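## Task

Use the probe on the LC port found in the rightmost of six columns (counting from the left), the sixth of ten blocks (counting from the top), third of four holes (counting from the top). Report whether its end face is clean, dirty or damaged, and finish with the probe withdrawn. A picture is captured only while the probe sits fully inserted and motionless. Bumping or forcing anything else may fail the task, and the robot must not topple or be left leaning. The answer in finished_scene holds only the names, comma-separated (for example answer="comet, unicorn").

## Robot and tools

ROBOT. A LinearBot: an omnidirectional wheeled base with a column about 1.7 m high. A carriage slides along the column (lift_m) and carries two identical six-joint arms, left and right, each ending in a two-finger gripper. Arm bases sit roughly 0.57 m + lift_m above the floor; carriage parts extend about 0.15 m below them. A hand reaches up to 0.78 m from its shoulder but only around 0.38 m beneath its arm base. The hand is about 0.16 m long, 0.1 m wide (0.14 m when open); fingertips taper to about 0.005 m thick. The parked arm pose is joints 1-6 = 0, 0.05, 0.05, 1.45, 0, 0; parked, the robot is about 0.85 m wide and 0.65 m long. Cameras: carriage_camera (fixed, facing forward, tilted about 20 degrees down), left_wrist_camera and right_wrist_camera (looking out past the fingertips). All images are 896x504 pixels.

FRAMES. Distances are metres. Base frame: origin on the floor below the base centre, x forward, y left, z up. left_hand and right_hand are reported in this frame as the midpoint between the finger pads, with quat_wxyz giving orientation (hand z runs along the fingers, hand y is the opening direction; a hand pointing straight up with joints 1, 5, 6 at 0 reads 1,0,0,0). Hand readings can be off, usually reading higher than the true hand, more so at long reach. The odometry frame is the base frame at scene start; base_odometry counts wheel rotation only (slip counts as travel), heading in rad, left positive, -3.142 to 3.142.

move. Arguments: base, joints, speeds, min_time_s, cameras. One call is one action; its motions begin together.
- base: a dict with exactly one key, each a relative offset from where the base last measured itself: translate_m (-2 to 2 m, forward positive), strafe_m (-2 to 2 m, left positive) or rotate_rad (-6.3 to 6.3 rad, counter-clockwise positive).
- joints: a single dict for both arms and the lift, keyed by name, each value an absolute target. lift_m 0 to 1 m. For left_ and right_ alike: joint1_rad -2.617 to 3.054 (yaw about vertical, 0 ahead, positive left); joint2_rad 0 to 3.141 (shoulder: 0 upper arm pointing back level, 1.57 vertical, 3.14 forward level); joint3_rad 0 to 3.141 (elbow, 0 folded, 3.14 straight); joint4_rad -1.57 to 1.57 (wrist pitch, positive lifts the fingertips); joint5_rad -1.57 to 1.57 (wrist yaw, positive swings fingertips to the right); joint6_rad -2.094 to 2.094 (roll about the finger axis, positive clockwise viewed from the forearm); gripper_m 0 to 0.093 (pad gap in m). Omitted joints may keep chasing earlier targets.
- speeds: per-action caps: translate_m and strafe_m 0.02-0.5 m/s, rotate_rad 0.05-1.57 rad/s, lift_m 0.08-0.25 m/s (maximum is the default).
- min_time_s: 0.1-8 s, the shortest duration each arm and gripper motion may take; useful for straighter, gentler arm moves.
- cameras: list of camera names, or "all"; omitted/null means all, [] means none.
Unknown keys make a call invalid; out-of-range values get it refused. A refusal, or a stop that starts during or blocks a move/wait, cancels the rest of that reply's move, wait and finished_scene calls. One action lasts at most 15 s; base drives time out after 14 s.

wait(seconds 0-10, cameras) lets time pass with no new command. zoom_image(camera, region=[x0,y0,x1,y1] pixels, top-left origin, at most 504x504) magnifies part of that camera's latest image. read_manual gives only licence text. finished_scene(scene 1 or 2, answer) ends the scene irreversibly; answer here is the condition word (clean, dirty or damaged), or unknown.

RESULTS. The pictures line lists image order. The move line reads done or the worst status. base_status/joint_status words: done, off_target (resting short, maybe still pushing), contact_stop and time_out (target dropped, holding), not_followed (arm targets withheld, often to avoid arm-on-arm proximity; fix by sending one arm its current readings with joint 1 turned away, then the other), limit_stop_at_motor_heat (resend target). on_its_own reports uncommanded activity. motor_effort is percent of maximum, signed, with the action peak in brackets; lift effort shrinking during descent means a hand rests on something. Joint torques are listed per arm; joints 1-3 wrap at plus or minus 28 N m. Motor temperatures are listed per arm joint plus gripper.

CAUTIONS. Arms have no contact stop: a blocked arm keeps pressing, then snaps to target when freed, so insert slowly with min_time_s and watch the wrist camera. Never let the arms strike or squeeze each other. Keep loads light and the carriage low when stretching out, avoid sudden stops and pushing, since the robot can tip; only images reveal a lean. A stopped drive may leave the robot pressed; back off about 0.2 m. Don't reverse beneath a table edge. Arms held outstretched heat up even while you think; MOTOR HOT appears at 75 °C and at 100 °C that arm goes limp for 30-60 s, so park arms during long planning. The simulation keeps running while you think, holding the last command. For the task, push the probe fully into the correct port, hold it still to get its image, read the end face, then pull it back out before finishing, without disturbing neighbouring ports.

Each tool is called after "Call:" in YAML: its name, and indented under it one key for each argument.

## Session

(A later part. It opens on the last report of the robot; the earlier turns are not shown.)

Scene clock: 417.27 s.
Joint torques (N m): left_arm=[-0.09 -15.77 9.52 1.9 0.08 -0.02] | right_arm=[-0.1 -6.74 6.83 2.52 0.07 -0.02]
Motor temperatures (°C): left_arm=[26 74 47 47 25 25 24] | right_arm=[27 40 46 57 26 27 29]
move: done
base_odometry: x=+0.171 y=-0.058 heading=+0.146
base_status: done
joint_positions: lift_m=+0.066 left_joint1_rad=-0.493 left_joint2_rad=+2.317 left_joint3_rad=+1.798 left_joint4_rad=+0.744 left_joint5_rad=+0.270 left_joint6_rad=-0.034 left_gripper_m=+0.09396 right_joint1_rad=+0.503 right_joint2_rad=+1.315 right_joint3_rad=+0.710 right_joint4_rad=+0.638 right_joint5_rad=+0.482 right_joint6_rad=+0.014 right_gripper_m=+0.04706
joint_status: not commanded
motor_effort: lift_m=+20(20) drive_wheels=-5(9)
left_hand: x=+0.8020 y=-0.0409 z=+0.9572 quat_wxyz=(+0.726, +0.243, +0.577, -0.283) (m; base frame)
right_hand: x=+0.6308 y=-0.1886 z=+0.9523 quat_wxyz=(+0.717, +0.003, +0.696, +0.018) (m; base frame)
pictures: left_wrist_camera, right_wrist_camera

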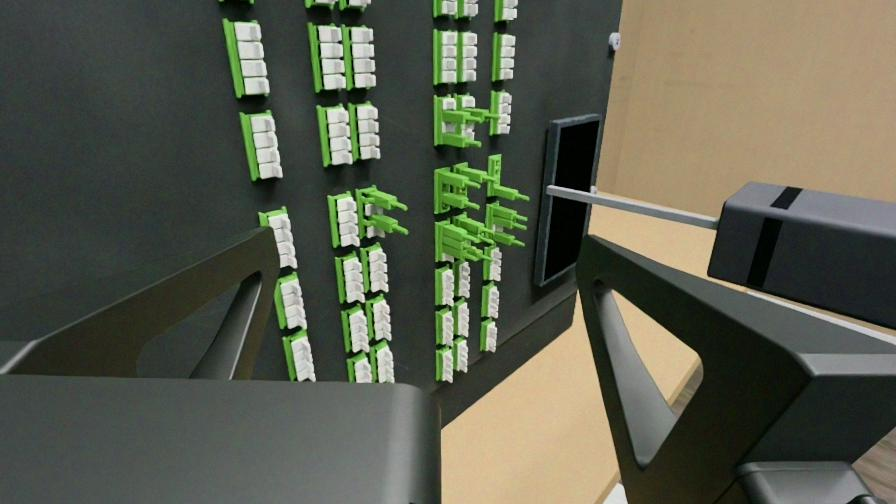

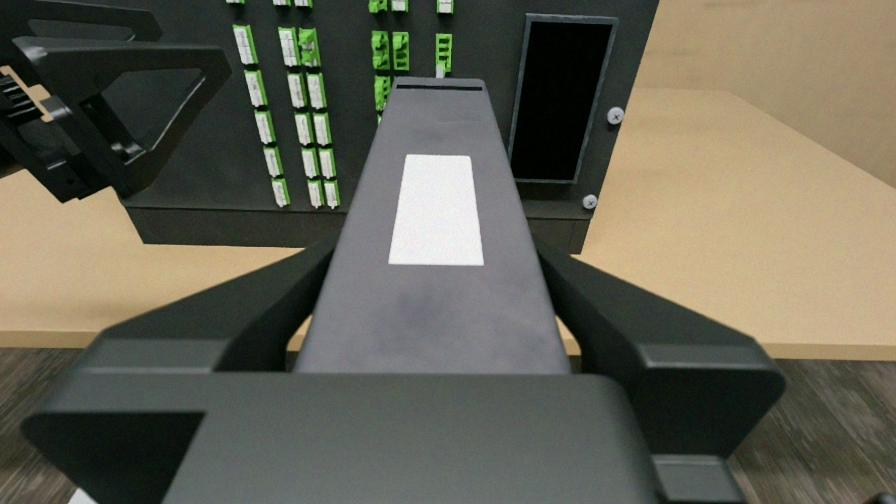

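Call:
move:
  joints: {"left_joint1_rad": -0.3, "left_joint2_rad": 1.0, "left_joint3_rad": 0.75, "left_joint4_rad": 0.6}
  min_time_s: 3
  cameras: []

Scene clock: 424.17 s.
Joint torques (N m): left_arm=[0.53 -3.66 7.64 1.68 0.06 -0.02] | right_arm=[0.01 -6.76 6.74 2.52 0.06 0]
Motor temperatures (°C): left_arm=[26 74 47 47 25 25 24] | right_arm=[27 40 46 57 26 26 29]
move: done
MOTOR HOT: joint 2 (shoulder) of the left arm reports 74 °C; the controller stops that arm at 100 °C. To cool a motor, set the load down, stop pushing, or move to a pose that needs little force.
base_odometry: x=+0.171 y=-0.058 heading=+0.146
base_status: not commanded
joint_positions: lift_m=+0.066 left_joint1_rad=-0.306 left_joint2_rad=+1.010 left_joint3_rad=+0.759 left_joint4_rad=+0.610 left_joint5_rad=+0.270 left_joint6_rad=-0.034 left_gripper_m=+0.09396 right_joint1_rad=+0.503 right_joint2_rad=+1.315 right_joint3_rad=+0.710 right_joint4_rad=+0.638 right_joint5_rad=+0.482 right_joint6_rad=+0.014 right_gripper_m=+0.04706
joint_status: all done
motor_effort: lift_m=+20(20) drive_wheels=-5(6)
left_hand: x=+0.5548 y=+0.1681 z=+1.0843 quat_wxyz=(+0.790, +0.186, +0.544, -0.213) (m; base frame)
right_hand: x=+0.6308 y=-0.1886 z=+0.9523 quat_wxyz=(+0.717, +0.003, +0.696, +0.018) (m; base frame)
pictures: none
No camera images: "cameras" was empty.

Call:
zoom_image:
  camera: "right_wrist_camera"
  region: [425, 25, 465, 85]

Call:
wait:
  seconds: 10
  cameras: ["right_wrist_camera"]

Scaled by 8.400 from the camera's 896x504 image, which has a finer 1280x720 frame.

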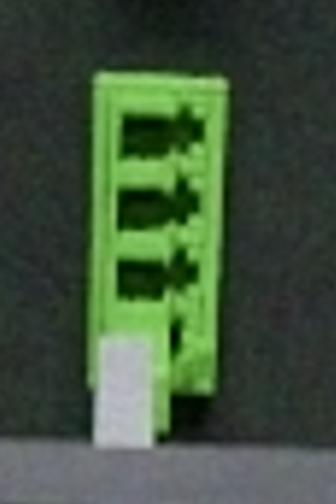

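Scene clock: 448.27 s.
Joint torques (N m): left_arm=[0.53 -3.66 7.64 1.68 0.06 -0.02] | right_arm=[-0.09 -6.67 6.89 2.53 0.08 -0.02]
Motor temperatures (°C): left_arm=[26 60 45 46 25 25 24] | right_arm=[27 40 47 57 26 26 29]
MOTOR HOT: cleared for the motors of the left arm.
base_odometry: x=+0.171 y=-0.058 heading=+0.146
base_status: not commanded
joint_positions: lift_m=+0.066 left_joint1_rad=-0.306 left_joint2_rad=+1.010 left_joint3_rad=+0.759 left_joint4_rad=+0.609 left_joint5_rad=+0.270 left_joint6_rad=-0.034 left_gripper_m=+0.09396 right_joint1_rad=+0.503 right_joint2_rad=+1.315 right_joint3_rad=+0.710 right_joint4_rad=+0.638 right_joint5_rad=+0.482 right_joint6_rad=+0.014 right_gripper_m=+0.04706
joint_status: all done
motor_effort: lift_m=+20(20) drive_wheels=-5(6)
left_hand: x=+0.5549 y=+0.1680 z=+1.0839 quat_wxyz=(+0.789, +0.186, +0.545, -0.213) (m; base frame)
right_hand: x=+0.6308 y=-0.1886 z=+0.9523 quat_wxyz=(+0.717, +0.003, +0.696, +0.018) (m; base frame)
wait: 10.00 s; at rest from the start
pictures: right_wrist_camera

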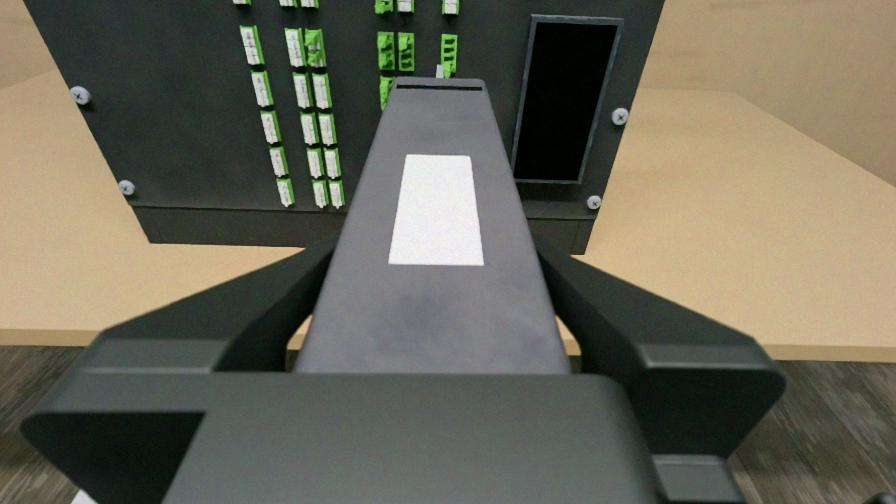

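Call:
wait:
  seconds: 3
  cameras: ["left_wrist_camera","right_wrist_camera"]

Call:
zoom_image:
  camera: "right_wrist_camera"
  region: [425, 25, 465, 85]

Scene clock: 462.90 s.
Joint torques (N m): left_arm=[0.51 -3.64 7.64 1.68 0.06 -0.02] | right_arm=[-0.09 -6.72 6.8 2.52 0.09 -0.03]
Motor temperatures (°C): left_arm=[26 54 44 45 25 25 24] | right_arm=[27 40 47 58 26 26 29]
base_odometry: x=+0.171 y=-0.058 heading=+0.146
base_status: not commanded
joint_positions: lift_m=+0.066 left_joint1_rad=-0.306 left_joint2_rad=+1.010 left_joint3_rad=+0.759 left_joint4_rad=+0.609 left_joint5_rad=+0.270 left_joint6_rad=-0.034 left_gripper_m=+0.09396 right_joint1_rad=+0.503 right_joint2_rad=+1.315 right_joint3_rad=+0.710 right_joint4_rad=+0.638 right_joint5_rad=+0.482 right_joint6_rad=+0.014 right_gripper_m=+0.04706
joint_status: all done
motor_effort: lift_m=+20(20) drive_wheels=-5(6)
left_hand: x=+0.5549 y=+0.1680 z=+1.0839 quat_wxyz=(+0.789, +0.186, +0.545, -0.213) (m; base frame)
right_hand: x=+0.6308 y=-0.1886 z=+0.9523 quat_wxyz=(+0.717, +0.003, +0.696, +0.018) (m; base frame)
wait: 3.00 s; at rest from the start
pictures: left_wrist_camera, right_wrist_camera

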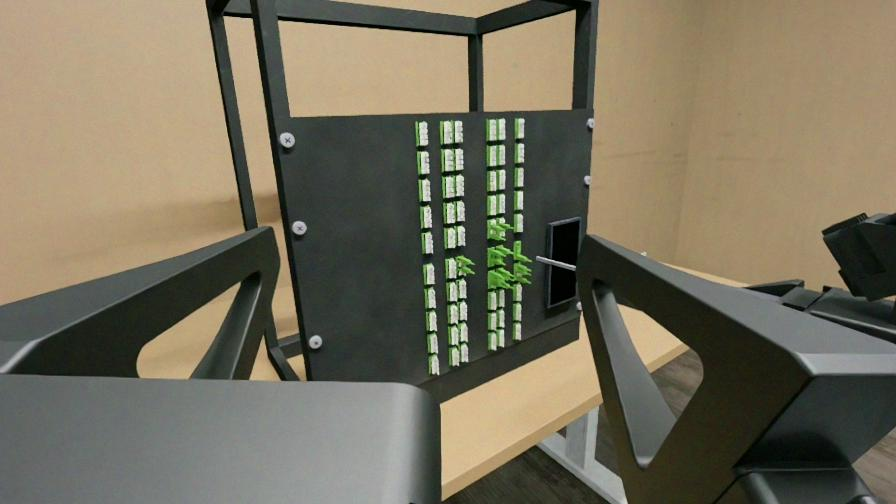

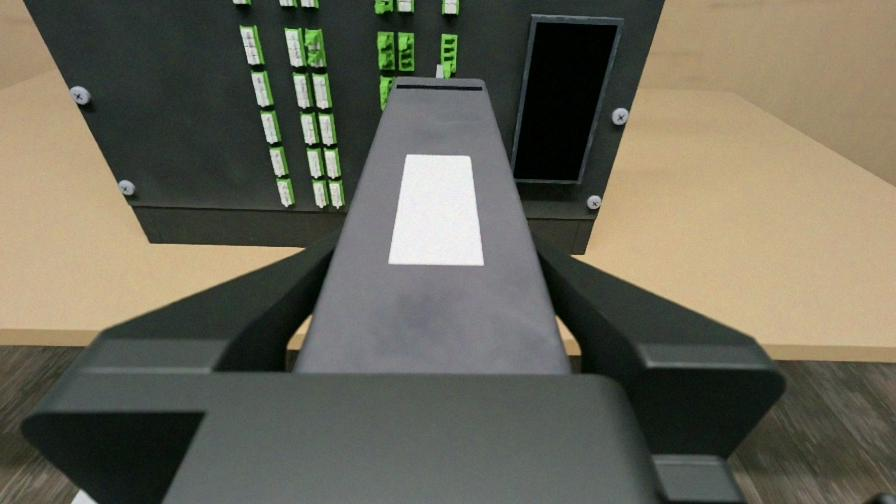

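Scaled by 8.400 from the camera's 896x504 image, which has a finer 1280x720 frame.

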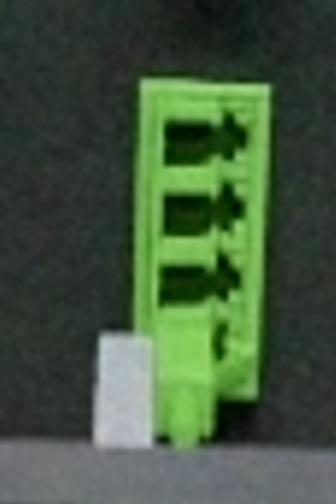

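Call:
move:
  base: {"strafe_m": -0.005}
  speeds: {"strafe_m": 0.02}
  joints: {"lift_m": 0.065}
  cameras: ["right_wrist_camera"]

Call:
zoom_image:
  camera: "right_wrist_camera"
  region: [425, 25, 465, 85]

Call:
move:
  base: {"translate_m": 0.015}
  speeds: {"translate_m": 0.02}
  cameras: ["left_wrist_camera", "right_wrist_camera"]

Call:
zoom_image:
  camera: "right_wrist_camera"
  region: [425, 25, 465, 85]

Call:
zoom_image:
  camera: "left_wrist_camera"
  region: [480, 220, 600, 310]

Scene clock: 481.90 s.
Joint torques (N m): left_arm=[0.28 -3.43 7.84 1.71 0.04 -0.02] | right_arm=[-0.01 -6.72 6.82 2.53 0.04 -0.02]
Motor temperatures (°C): left_arm=[26 50 44 45 25 25 23] | right_arm=[27 40 47 58 26 26 29]
move: done
base_odometry: x=+0.172 y=-0.062 heading=+0.146
base_status: done
joint_positions: lift_m=+0.065 left_joint1_rad=-0.303 left_joint2_rad=+1.009 left_joint3_rad=+0.757 left_joint4_rad=+0.606 left_joint5_rad=+0.272 left_joint6_rad=-0.034 left_gripper_m=+0.09396 right_joint1_rad=+0.503 right_joint2_rad=+1.315 right_joint3_rad=+0.710 right_joint4_rad=+0.638 right_joint5_rad=+0.484 right_joint6_rad=+0.014 right_gripper_m=+0.04706
joint_status: all done
motor_effort: lift_m=+18(19) drive_wheels=-5(10)
left_hand: x=+0.5550 y=+0.1689 z=+1.0821 quat_wxyz=(+0.789, +0.186, +0.546, -0.213) (m; base frame)
right_hand: x=+0.6308 y=-0.1890 z=+0.9514 quat_wxyz=(+0.717, +0.004, +0.697, +0.017) (m; base frame)
pictures: right_wrist_camera

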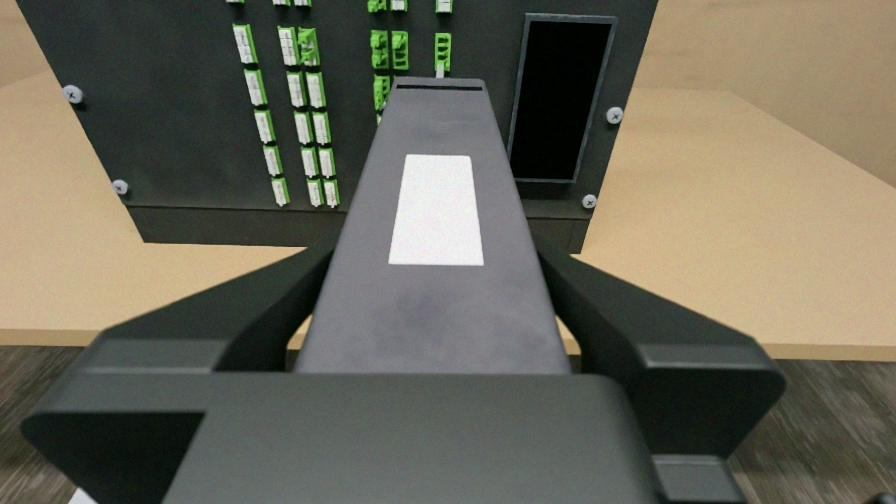

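Scaled by 8.400 from the camera's 896x504 image, which has a finer 1280x720 frame.

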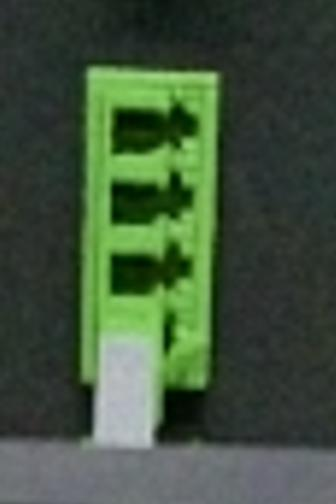

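Scene clock: 483.13 s.
Joint torques (N m): left_arm=[0.23 -3.25 7.84 1.72 0.04 -0.02] | right_arm=[-0.02 -6.69 6.75 2.52 0.06 0]
Motor temperatures (°C): left_arm=[26 50 44 45 25 25 23] | right_arm=[27 40 47 58 26 26 29]
move: done
base_odometry: x=+0.187 y=-0.060 heading=+0.146
base_status: done
joint_positions: lift_m=+0.065 left_joint1_rad=-0.303 left_joint2_rad=+1.006 left_joint3_rad=+0.757 left_joint4_rad=+0.604 left_joint5_rad=+0.272 left_joint6_rad=-0.034 left_gripper_m=+0.09396 right_joint1_rad=+0.503 right_joint2_rad=+1.315 right_joint3_rad=+0.710 right_joint4_rad=+0.638 right_joint5_rad=+0.484 right_joint6_rad=+0.014 right_gripper_m=+0.04706
joint_status: not commanded
motor_effort: lift_m=+18(18) drive_wheels=+0(8)
left_hand: x=+0.5545 y=+0.1690 z=+1.0823 quat_wxyz=(+0.789, +0.186, +0.546, -0.213) (m; base frame)
right_hand: x=+0.6308 y=-0.1890 z=+0.9515 quat_wxyz=(+0.717, +0.004, +0.696, +0.017) (m; base frame)
pictures: left_wrist_camera, right_wrist_camera

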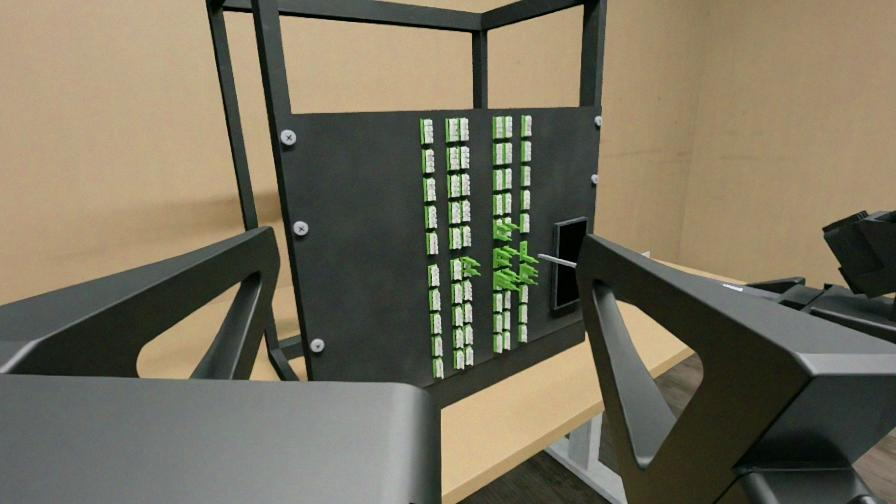

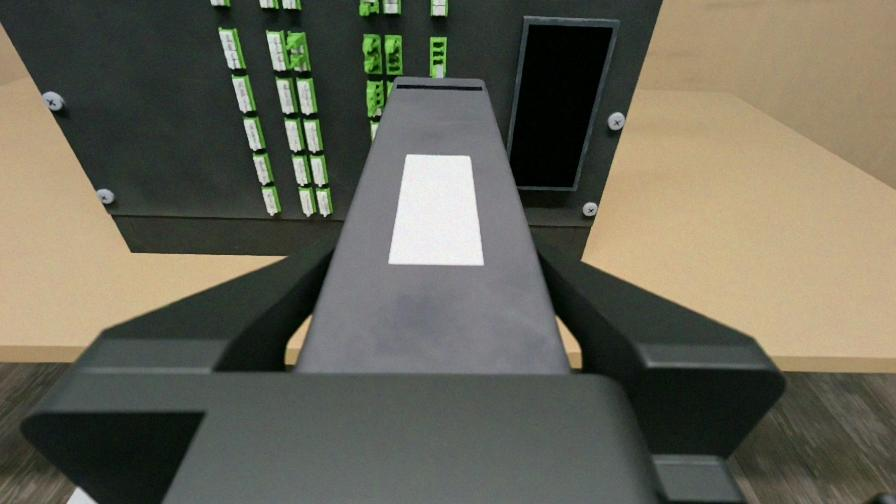

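Scaled by 8.400 from the camera's 896x504 image, which has a finer 1280x720 frame.

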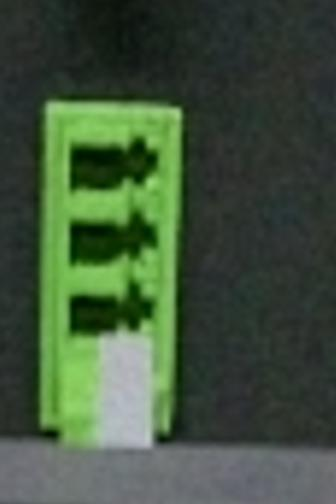

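Scaled by 4.200 from the camera's 896x504 image, which has a finer 1280x720 frame.

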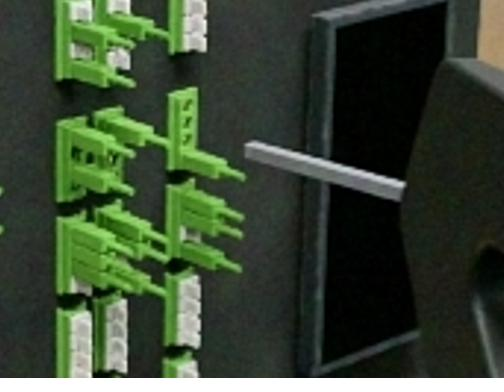

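Call:
move:
  joints: {"right_joint1_rad": 0.508}
  min_time_s: 1
  cameras: ["right_wrist_camera"]

Call:
zoom_image:
  camera: "right_wrist_camera"
  region: [425, 25, 465, 85]

Scene clock: 491.03 s.
Joint torques (N m): left_arm=[0.23 -3.21 7.84 1.73 0.04 -0.02] | right_arm=[0.43 -6.72 6.82 2.51 0.03 -0.03]
Motor temperatures (°C): left_arm=[26 48 45 44 25 25 23] | right_arm=[27 40 47 58 26 26 29]
move: done
base_odometry: x=+0.187 y=-0.060 heading=+0.146
base_status: not commanded
joint_positions: lift_m=+0.065 left_joint1_rad=-0.303 left_joint2_rad=+1.006 left_joint3_rad=+0.757 left_joint4_rad=+0.604 left_joint5_rad=+0.272 left_joint6_rad=-0.034 left_gripper_m=+0.09396 right_joint1_rad=+0.503 right_joint2_rad=+1.315 right_joint3_rad=+0.710 right_joint4_rad=+0.638 right_joint5_rad=+0.484 right_joint6_rad=+0.014 right_gripper_m=+0.04706
joint_status: all done
motor_effort: lift_m=+18(18) drive_wheels=+0(0)
left_hand: x=+0.5545 y=+0.1690 z=+1.0823 quat_wxyz=(+0.789, +0.186, +0.546, -0.213) (m; base frame)
right_hand: x=+0.6308 y=-0.1890 z=+0.9515 quat_wxyz=(+0.717, +0.004, +0.696, +0.017) (m; base frame)
pictures: right_wrist_camera

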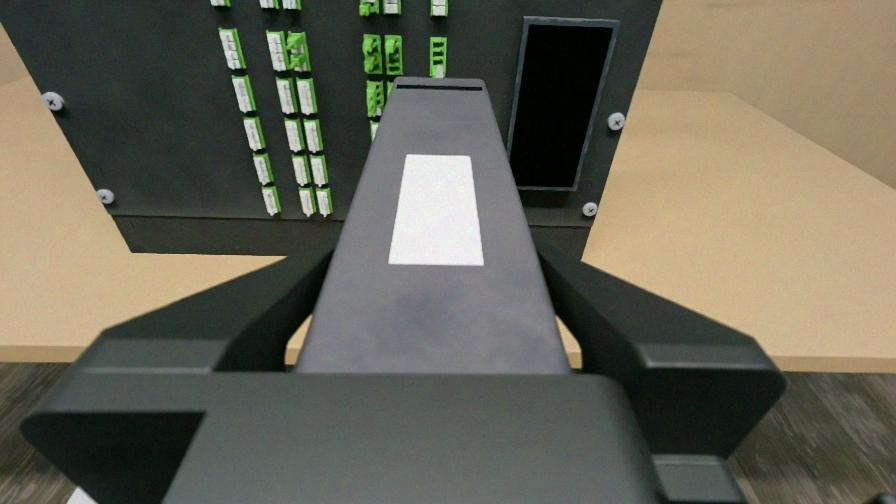

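Scaled by 8.400 from the camera's 896x504 image, which has a finer 1280x720 frame.

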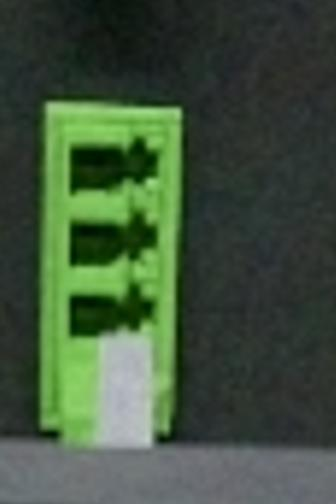

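Call:
move:
  joints: {"right_joint1_rad": 0.514}
  min_time_s: 1
  cameras: ["right_wrist_camera"]

Call:
zoom_image:
  camera: "right_wrist_camera"
  region: [425, 25, 465, 85]

Scene clock: 495.73 s.
Joint torques (N m): left_arm=[0.21 -3.21 7.84 1.73 0.04 -0.02] | right_arm=[0.47 -6.71 6.75 2.5 0.05 -0.01]
Motor temperatures (°C): left_arm=[26 48 45 44 25 25 23] | right_arm=[27 40 47 58 26 26 29]
move: done
base_odometry: x=+0.187 y=-0.060 heading=+0.146
base_status: not commanded
joint_positions: lift_m=+0.065 left_joint1_rad=-0.303 left_joint2_rad=+1.006 left_joint3_rad=+0.757 left_joint4_rad=+0.604 left_joint5_rad=+0.272 left_joint6_rad=-0.034 left_gripper_m=+0.09396 right_joint1_rad=+0.508 right_joint2_rad=+1.315 right_joint3_rad=+0.710 right_joint4_rad=+0.638 right_joint5_rad=+0.484 right_joint6_rad=+0.014 right_gripper_m=+0.04706
joint_status: all done
motor_effort: lift_m=+18(18) drive_wheels=+0(0)
left_hand: x=+0.5545 y=+0.1690 z=+1.0823 quat_wxyz=(+0.789, +0.186, +0.546, -0.213) (m; base frame)
right_hand: x=+0.6302 y=-0.1872 z=+0.9515 quat_wxyz=(+0.717, +0.002, +0.696, +0.019) (m; base frame)
pictures: right_wrist_camera

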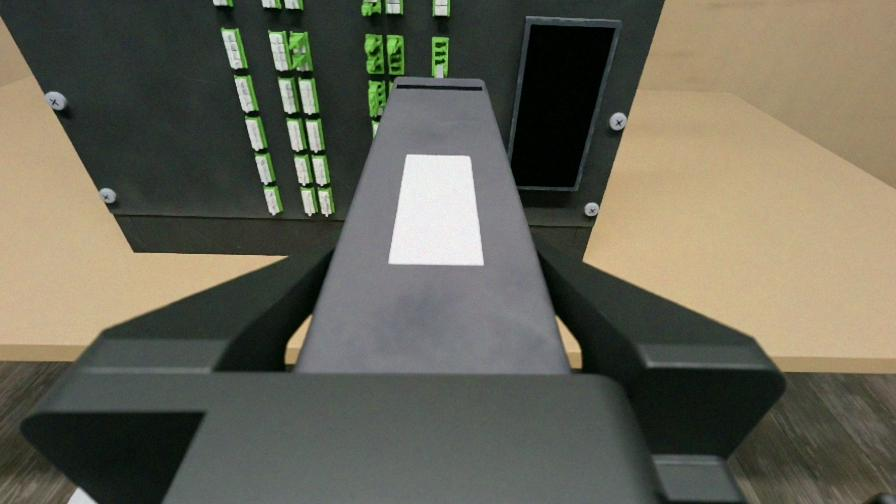

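Scaled by 8.400 from the camera's 896x504 image, which has a finer 1280x720 frame.

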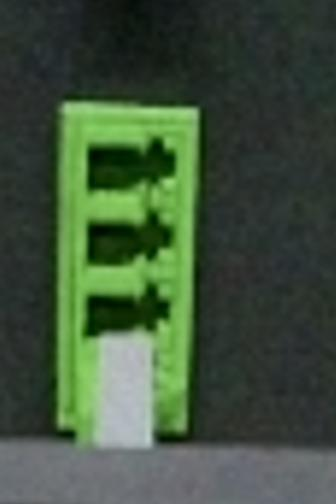

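Call:
move:
  joints: {"right_joint1_rad": 0.519}
  min_time_s: 1
  cameras: ["right_wrist_camera","left_wrist_camera"]

Call:
zoom_image:
  camera: "right_wrist_camera"
  region: [425, 25, 465, 85]

Call:
zoom_image:
  camera: "left_wrist_camera"
  region: [510, 230, 580, 280]

Scene clock: 502.47 s.
Joint torques (N m): left_arm=[0.23 -3.21 7.86 1.73 0.04 -0.02] | right_arm=[0.57 -6.72 6.8 2.51 0.03 -0.01]
Motor temperatures (°C): left_arm=[26 47 46 44 25 25 23] | right_arm=[27 40 47 58 26 26 29]
move: done
base_odometry: x=+0.187 y=-0.060 heading=+0.146
base_status: not commanded
joint_positions: lift_m=+0.065 left_joint1_rad=-0.303 left_joint2_rad=+1.006 left_joint3_rad=+0.757 left_joint4_rad=+0.604 left_joint5_rad=+0.272 left_joint6_rad=-0.034 left_gripper_m=+0.09396 right_joint1_rad=+0.513 right_joint2_rad=+1.315 right_joint3_rad=+0.710 right_joint4_rad=+0.638 right_joint5_rad=+0.484 right_joint6_rad=+0.014 right_gripper_m=+0.04706
joint_status: all done
motor_effort: lift_m=+18(18) drive_wheels=+0(0)
left_hand: x=+0.5545 y=+0.1690 z=+1.0823 quat_wxyz=(+0.789, +0.186, +0.546, -0.213) (m; base frame)
right_hand: x=+0.6296 y=-0.1852 z=+0.9515 quat_wxyz=(+0.717, +0.000, +0.696, +0.021) (m; base frame)
pictures: left_wrist_camera, right_wrist_camera

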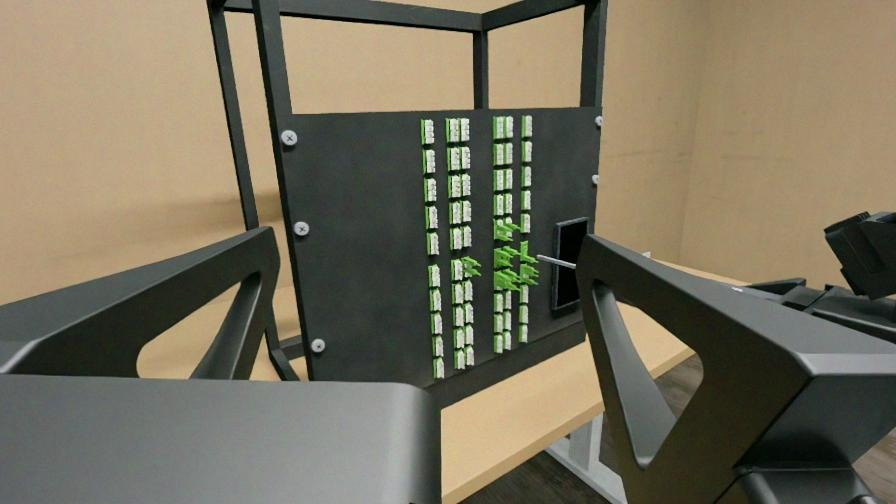

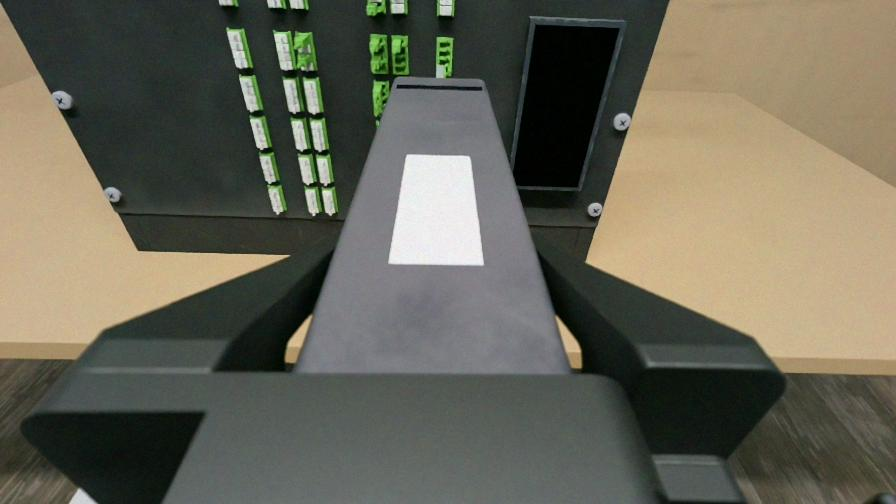

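Scaled by 8.400 from the camera's 896x504 image, which has a finer 1280x720 frame.

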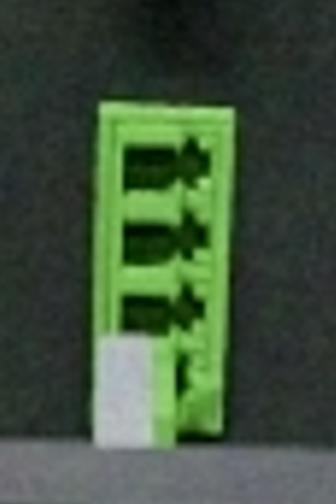

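Scaled by 7.200 from the camera's 896x504 image, which has a finer 1280x720 frame.

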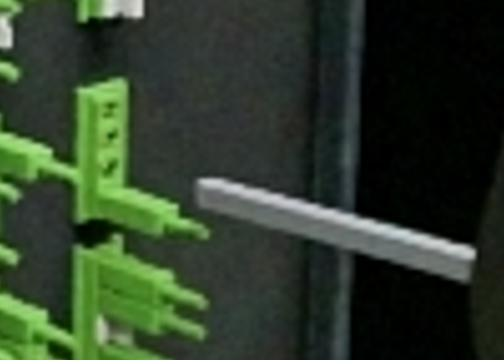

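Call:
move:
  joints: {"right_joint5_rad": 0.493}
  min_time_s: 1
  cameras: ["right_wrist_camera"]

Call:
zoom_image:
  camera: "right_wrist_camera"
  region: [425, 25, 465, 85]

Call:
move:
  base: {"translate_m": 0.007}
  speeds: {"translate_m": 0.02}
  cameras: ["left_wrist_camera", "right_wrist_camera"]

Call:
zoom_image:
  camera: "right_wrist_camera"
  region: [425, 25, 465, 85]

Call:
zoom_image:
  camera: "left_wrist_camera"
  region: [510, 230, 580, 280]

Scene clock: 512.83 s.
Joint torques (N m): left_arm=[0.21 -3.19 7.84 1.73 0.04 -0.02] | right_arm=[0.54 -6.71 6.84 2.51 0.09 -0.01]
Motor temperatures (°C): left_arm=[26 46 46 44 25 25 23] | right_arm=[27 40 47 58 26 26 29]
move: done
base_odometry: x=+0.187 y=-0.060 heading=+0.146
base_status: not commanded
joint_positions: lift_m=+0.065 left_joint1_rad=-0.303 left_joint2_rad=+1.006 left_joint3_rad=+0.757 left_joint4_rad=+0.604 left_joint5_rad=+0.272 left_joint6_rad=-0.034 left_gripper_m=+0.09396 right_joint1_rad=+0.513 right_joint2_rad=+1.315 right_joint3_rad=+0.710 right_joint4_rad=+0.638 right_joint5_rad=+0.484 right_joint6_rad=+0.014 right_gripper_m=+0.04706
joint_status: all done
motor_effort: lift_m=+18(18) drive_wheels=+0(0)
left_hand: x=+0.5545 y=+0.1690 z=+1.0823 quat_wxyz=(+0.789, +0.186, +0.546, -0.213) (m; base frame)
right_hand: x=+0.6295 y=-0.1851 z=+0.9515 quat_wxyz=(+0.717, +0.000, +0.696, +0.021) (m; base frame)
pictures: right_wrist_camera

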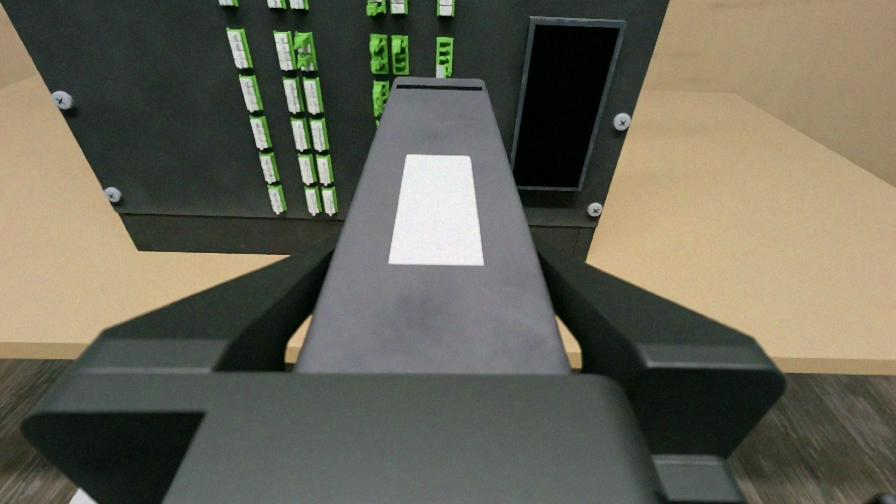

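Scaled by 8.400 from the camera's 896x504 image, which has a finer 1280x720 frame.

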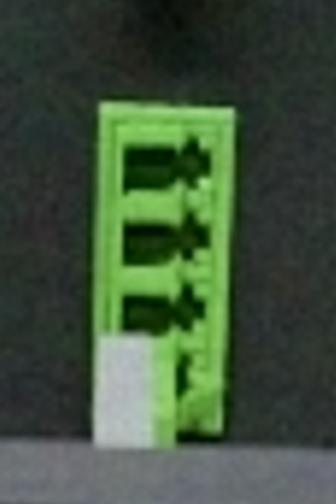

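Scene clock: 513.67 s.
Joint torques (N m): left_arm=[0.21 -3.1 7.86 1.75 0.04 -0.02] | right_arm=[0.51 -6.74 6.78 2.54 0.08 -0.02]
Motor temperatures (°C): left_arm=[26 46 46 44 25 25 23] | right_arm=[27 40 47 58 26 26 29]
move: done
base_odometry: x=+0.194 y=-0.059 heading=+0.146
base_status: done
joint_positions: lift_m=+0.065 left_joint1_rad=-0.303 left_joint2_rad=+1.005 left_joint3_rad=+0.757 left_joint4_rad=+0.602 left_joint5_rad=+0.272 left_joint6_rad=-0.034 left_gripper_m=+0.09396 right_joint1_rad=+0.513 right_joint2_rad=+1.315 right_joint3_rad=+0.710 right_joint4_rad=+0.638 right_joint5_rad=+0.485 right_joint6_rad=+0.014 right_gripper_m=+0.04706
joint_status: not commanded
motor_effort: lift_m=+18(18) drive_wheels=-4(11)
left_hand: x=+0.5544 y=+0.1690 z=+1.0822 quat_wxyz=(+0.789, +0.186, +0.546, -0.213) (m; base frame)
right_hand: x=+0.6295 y=-0.1852 z=+0.9514 quat_wxyz=(+0.717, +0.000, +0.697, +0.021) (m; base frame)
pictures: left_wrist_camera, right_wrist_camera

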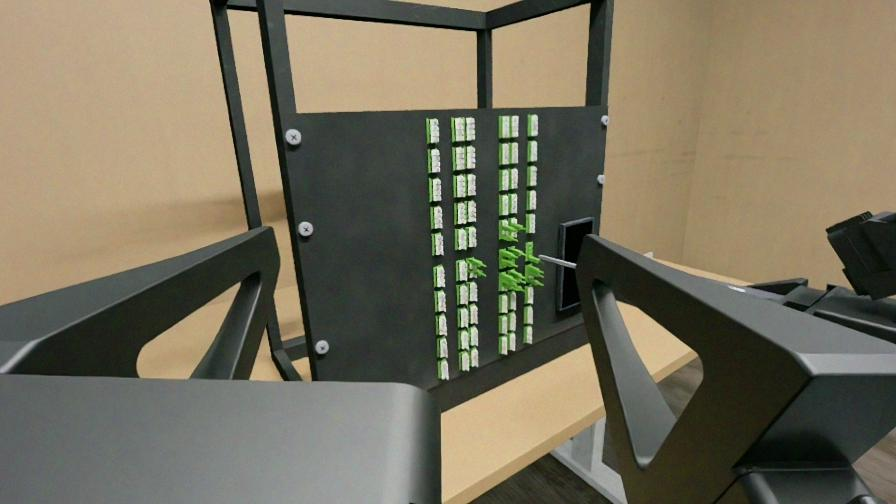

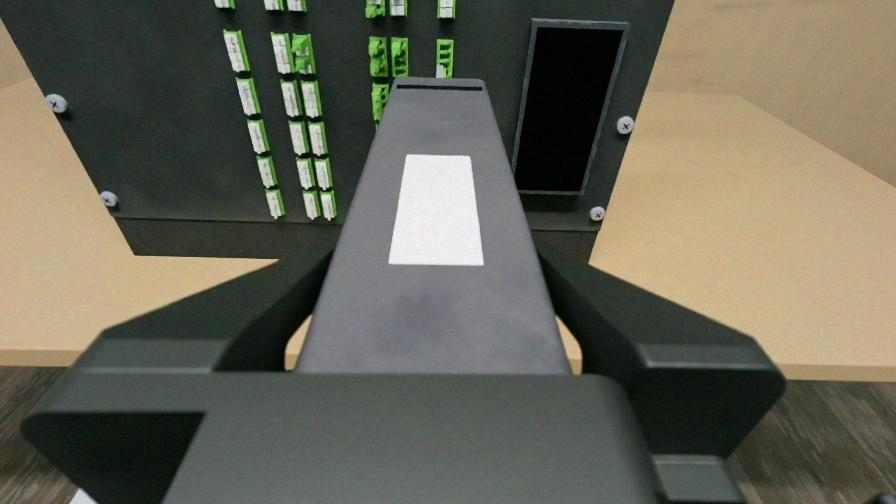

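Scaled by 8.400 from the camera's 896x504 image, which has a finer 1280x720 frame.

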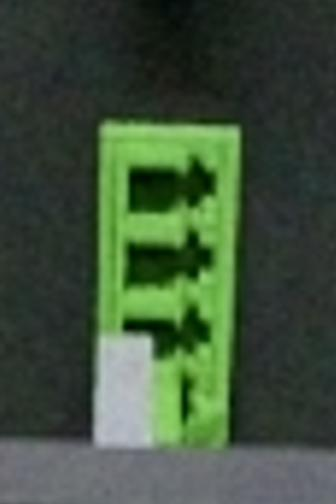

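Scaled by 7.200 from the camera's 896x504 image, which has a finer 1280x720 frame.

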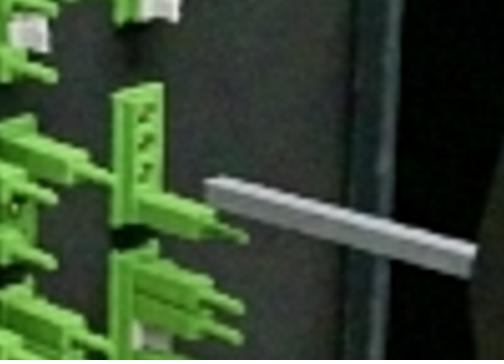

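Call:
move:
  base: {"translate_m": -0.025}
  speeds: {"translate_m": 0.03}
  cameras: []

Call:
move:
  joints: {"left_joint1_rad": -0.493, "left_joint2_rad": 2.3, "left_joint3_rad": 1.82, "left_joint4_rad": 0.746, "left_joint5_rad": 0.275}
  min_time_s: 3
  cameras: []

Call:
move:
  base: {"translate_m": 0.015}
  speeds: {"translate_m": 0.03}
  cameras: ["left_wrist_camera","right_wrist_camera"]

Call:
zoom_image:
  camera: "right_wrist_camera"
  region: [415, 25, 465, 85]

Call:
zoom_image:
  camera: "left_wrist_camera"
  region: [470, 140, 590, 230]

Scene clock: 546.60 s.
Joint torques (N m): left_arm=[0.23 -3.18 7.86 1.75 0.04 -0.02] | right_arm=[0.49 -6.75 6.83 2.5 0.08 0]
Motor temperatures (°C): left_arm=[26 43 46 43 25 25 23] | right_arm=[27 40 47 59 26 26 29]
move: done
base_odometry: x=+0.169 y=-0.063 heading=+0.146
base_status: done
joint_positions: lift_m=+0.065 left_joint1_rad=-0.303 left_joint2_rad=+1.005 left_joint3_rad=+0.757 left_joint4_rad=+0.602 left_joint5_rad=+0.272 left_joint6_rad=-0.034 left_gripper_m=+0.09396 right_joint1_rad=+0.513 right_joint2_rad=+1.315 right_joint3_rad=+0.710 right_joint4_rad=+0.638 right_joint5_rad=+0.485 right_joint6_rad=+0.014 right_gripper_m=+0.04706
joint_status: not commanded
motor_effort: lift_m=+18(18) drive_wheels=+1(12)
left_hand: x=+0.5545 y=+0.1690 z=+1.0821 quat_wxyz=(+0.788, +0.186, +0.547, -0.213) (m; base frame)
right_hand: x=+0.6295 y=-0.1853 z=+0.9514 quat_wxyz=(+0.717, +0.001, +0.697, +0.021) (m; base frame)
pictures: none
No camera images: "cameras" was empty.

Scene clock: 549.90 s.
Joint torques (N m): left_arm=[-0.5 -13.46 11.17 2.01 0.06 -0.02] | right_arm=[0.55 -6.65 6.75 2.52 0.07 -0.01]
Motor temperatures (°C): left_arm=[26 44 47 43 25 25 23] | right_arm=[27 40 47 59 26 26 29]
move: done
base_odometry: x=+0.169 y=-0.063 heading=+0.146
base_status: not commanded
joint_positions: lift_m=+0.065 left_joint1_rad=-0.488 left_joint2_rad=+2.290 left_joint3_rad=+1.790 left_joint4_rad=+0.733 left_joint5_rad=+0.272 left_joint6_rad=-0.034 left_gripper_m=+0.09396 right_joint1_rad=+0.513 right_joint2_rad=+1.315 right_joint3_rad=+0.710 right_joint4_rad=+0.638 right_joint5_rad=+0.486 right_joint6_rad=+0.014 right_gripper_m=+0.04706
joint_status: all done
motor_effort: lift_m=+18(18) drive_wheels=+1(1)
left_hand: x=+0.7995 y=-0.0365 z=+0.9675 quat_wxyz=(+0.729, +0.242, +0.575, -0.282) (m; base frame)
right_hand: x=+0.6295 y=-0.1854 z=+0.9514 quat_wxyz=(+0.717, +0.001, +0.697, +0.020) (m; base frame)
pictures: none
No camera images: "cameras" was empty.

Scene clock: 550.90 s.
Joint torques (N m): left_arm=[-0.32 -13.75 11.14 1.96 0.06 -0.02] | right_arm=[0.5 -6.68 6.74 2.52 0.07 -0.02]
Motor temperatures (°C): left_arm=[26 44 47 43 25 25 23] | right_arm=[27 40 47 59 26 26 29]
move: done
base_odometry: x=+0.184 y=-0.060 heading=+0.146
base_status: done
joint_positions: lift_m=+0.065 left_joint1_rad=-0.490 left_joint2_rad=+2.293 left_joint3_rad=+1.790 left_joint4_rad=+0.738 left_joint5_rad=+0.272 left_joint6_rad=-0.034 left_gripper_m=+0.09396 right_joint1_rad=+0.513 right_joint2_rad=+1.315 right_joint3_rad=+0.710 right_joint4_rad=+0.638 right_joint5_rad=+0.486 right_joint6_rad=+0.014 right_gripper_m=+0.04706
joint_status: not commanded
motor_effort: lift_m=+18(18) drive_wheels=-3(11)
left_hand: x=+0.7993 y=-0.0372 z=+0.9671 quat_wxyz=(+0.730, +0.242, +0.573, -0.282) (m; base frame)
right_hand: x=+0.6295 y=-0.1854 z=+0.9515 quat_wxyz=(+0.717, +0.001, +0.696, +0.020) (m; base frame)
pictures: left_wrist_camera, right_wrist_camera

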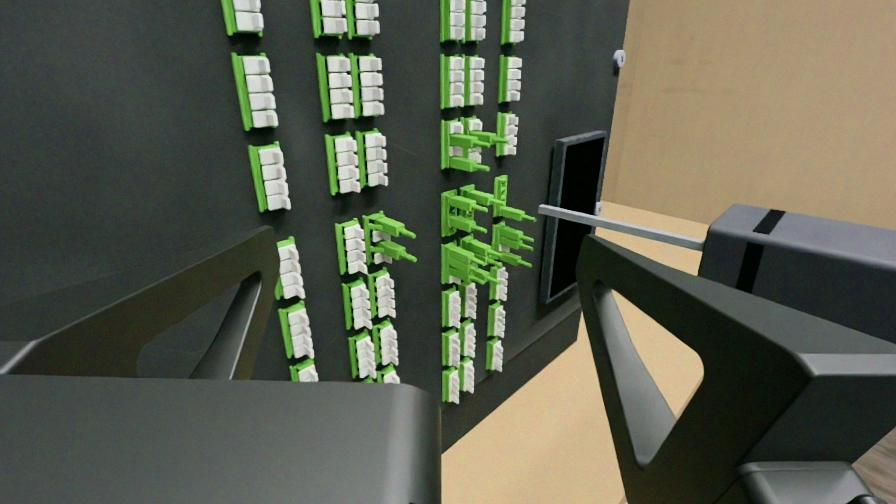

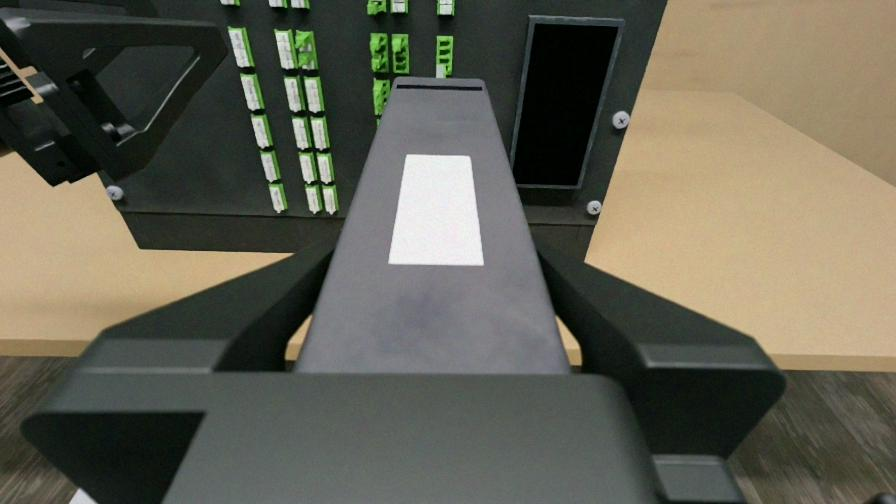

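Scaled by 8.400 from the camera's 896x504 image, which has a finer 1280x720 frame.

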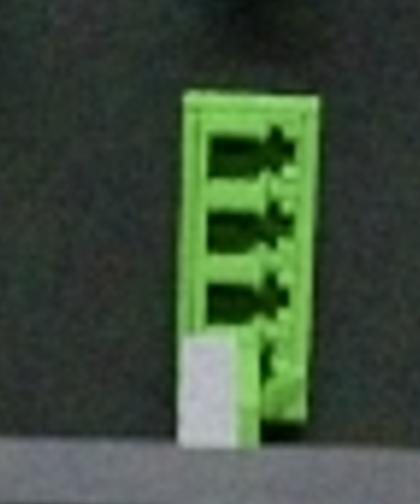

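Scaled by 4.200 from the camera's 896x504 image, which has a finer 1280x720 frame.

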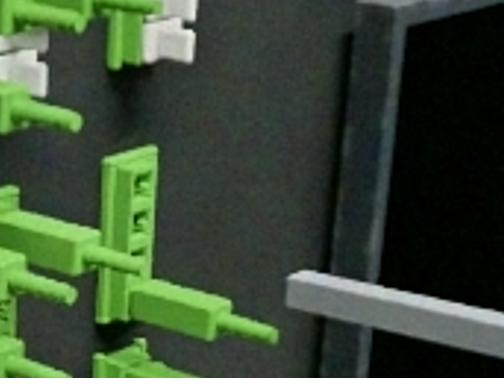

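Call:
move:
  joints: {"right_joint5_rad": 0.499, "lift_m": 0.0635}
  min_time_s: 0.5
  cameras: []

Call:
move:
  base: {"translate_m": 0.01}
  speeds: {"translate_m": 0.02}
  cameras: ["left_wrist_camera","right_wrist_camera"]

Call:
zoom_image:
  camera: "right_wrist_camera"
  region: [415, 25, 465, 85]

Call:
zoom_image:
  camera: "left_wrist_camera"
  region: [490, 150, 570, 230]

Scene clock: 563.97 s.
Joint torques (N m): left_arm=[-0.38 -13.76 10.99 1.94 0.06 -0.02] | right_arm=[0.54 -6.71 6.86 2.52 0.08 -0.02]
Motor temperatures (°C): left_arm=[26 53 47 44 25 25 23] | right_arm=[27 40 48 59 26 26 29]
move: done
base_odometry: x=+0.184 y=-0.060 heading=+0.146
base_status: not commanded
joint_positions: lift_m=+0.064 left_joint1_rad=-0.490 left_joint2_rad=+2.293 left_joint3_rad=+1.792 left_joint4_rad=+0.740 left_joint5_rad=+0.272 left_joint6_rad=-0.034 left_gripper_m=+0.09396 right_joint1_rad=+0.513 right_joint2_rad=+1.315 right_joint3_rad=+0.710 right_joint4_rad=+0.638 right_joint5_rad=+0.489 right_joint6_rad=+0.014 right_gripper_m=+0.04706
joint_status: all done
motor_effort: lift_m=+18(18) drive_wheels=-3(3)
left_hand: x=+0.7992 y=-0.0372 z=+0.9669 quat_wxyz=(+0.731, +0.242, +0.572, -0.283) (m; base frame)
right_hand: x=+0.6296 y=-0.1860 z=+0.9499 quat_wxyz=(+0.717, +0.002, +0.697, +0.019) (m; base frame)
pictures: none
No camera images: "cameras" was empty.

Scene clock: 564.93 s.
Joint torques (N m): left_arm=[-0.38 -13.9 10.96 1.91 0.06 -0.02] | right_arm=[0.47 -6.71 6.76 2.54 0.09 0]
Motor temperatures (°C): left_arm=[26 54 47 44 25 25 23] | right_arm=[27 40 48 59 26 26 29]
move: done
base_odometry: x=+0.194 y=-0.059 heading=+0.146
base_status: done
joint_positions: lift_m=+0.064 left_joint1_rad=-0.490 left_joint2_rad=+2.294 left_joint3_rad=+1.793 left_joint4_rad=+0.742 left_joint5_rad=+0.272 left_joint6_rad=-0.034 left_gripper_m=+0.09396 right_joint1_rad=+0.513 right_joint2_rad=+1.315 right_joint3_rad=+0.710 right_joint4_rad=+0.638 right_joint5_rad=+0.491 right_joint6_rad=+0.014 right_gripper_m=+0.04706
joint_status: not commanded
motor_effort: lift_m=+18(18) drive_wheels=+0(7)
left_hand: x=+0.7993 y=-0.0372 z=+0.9670 quat_wxyz=(+0.732, +0.242, +0.571, -0.283) (m; base frame)
right_hand: x=+0.6296 y=-0.1862 z=+0.9500 quat_wxyz=(+0.717, +0.003, +0.696, +0.019) (m; base frame)
pictures: left_wrist_camera, right_wrist_camera

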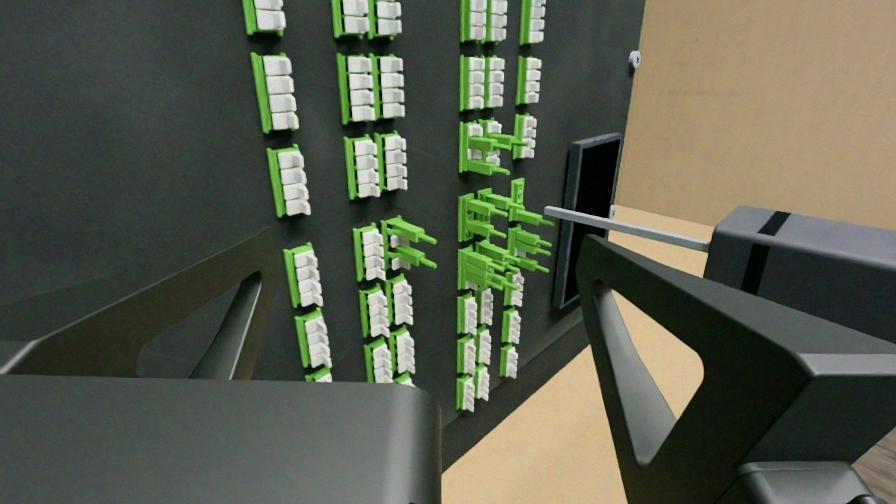

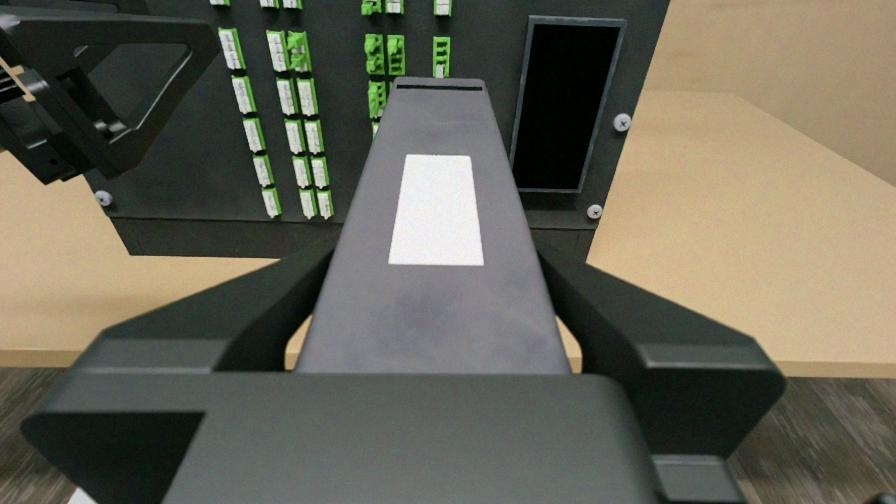

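Scaled by 8.400 from the camera's 896x504 image, which has a finer 1280x720 frame.

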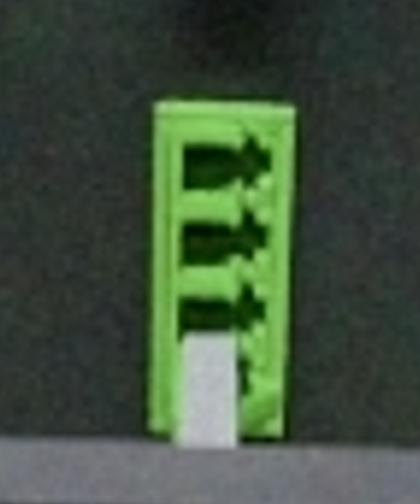

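Scaled by 6.300 from the camera's 896x504 image, which has a finer 1280x720 frame.

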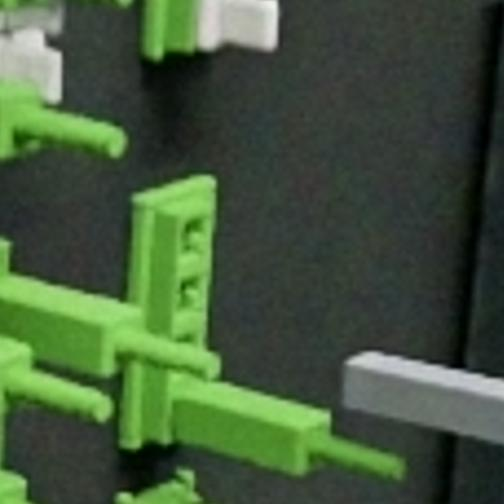

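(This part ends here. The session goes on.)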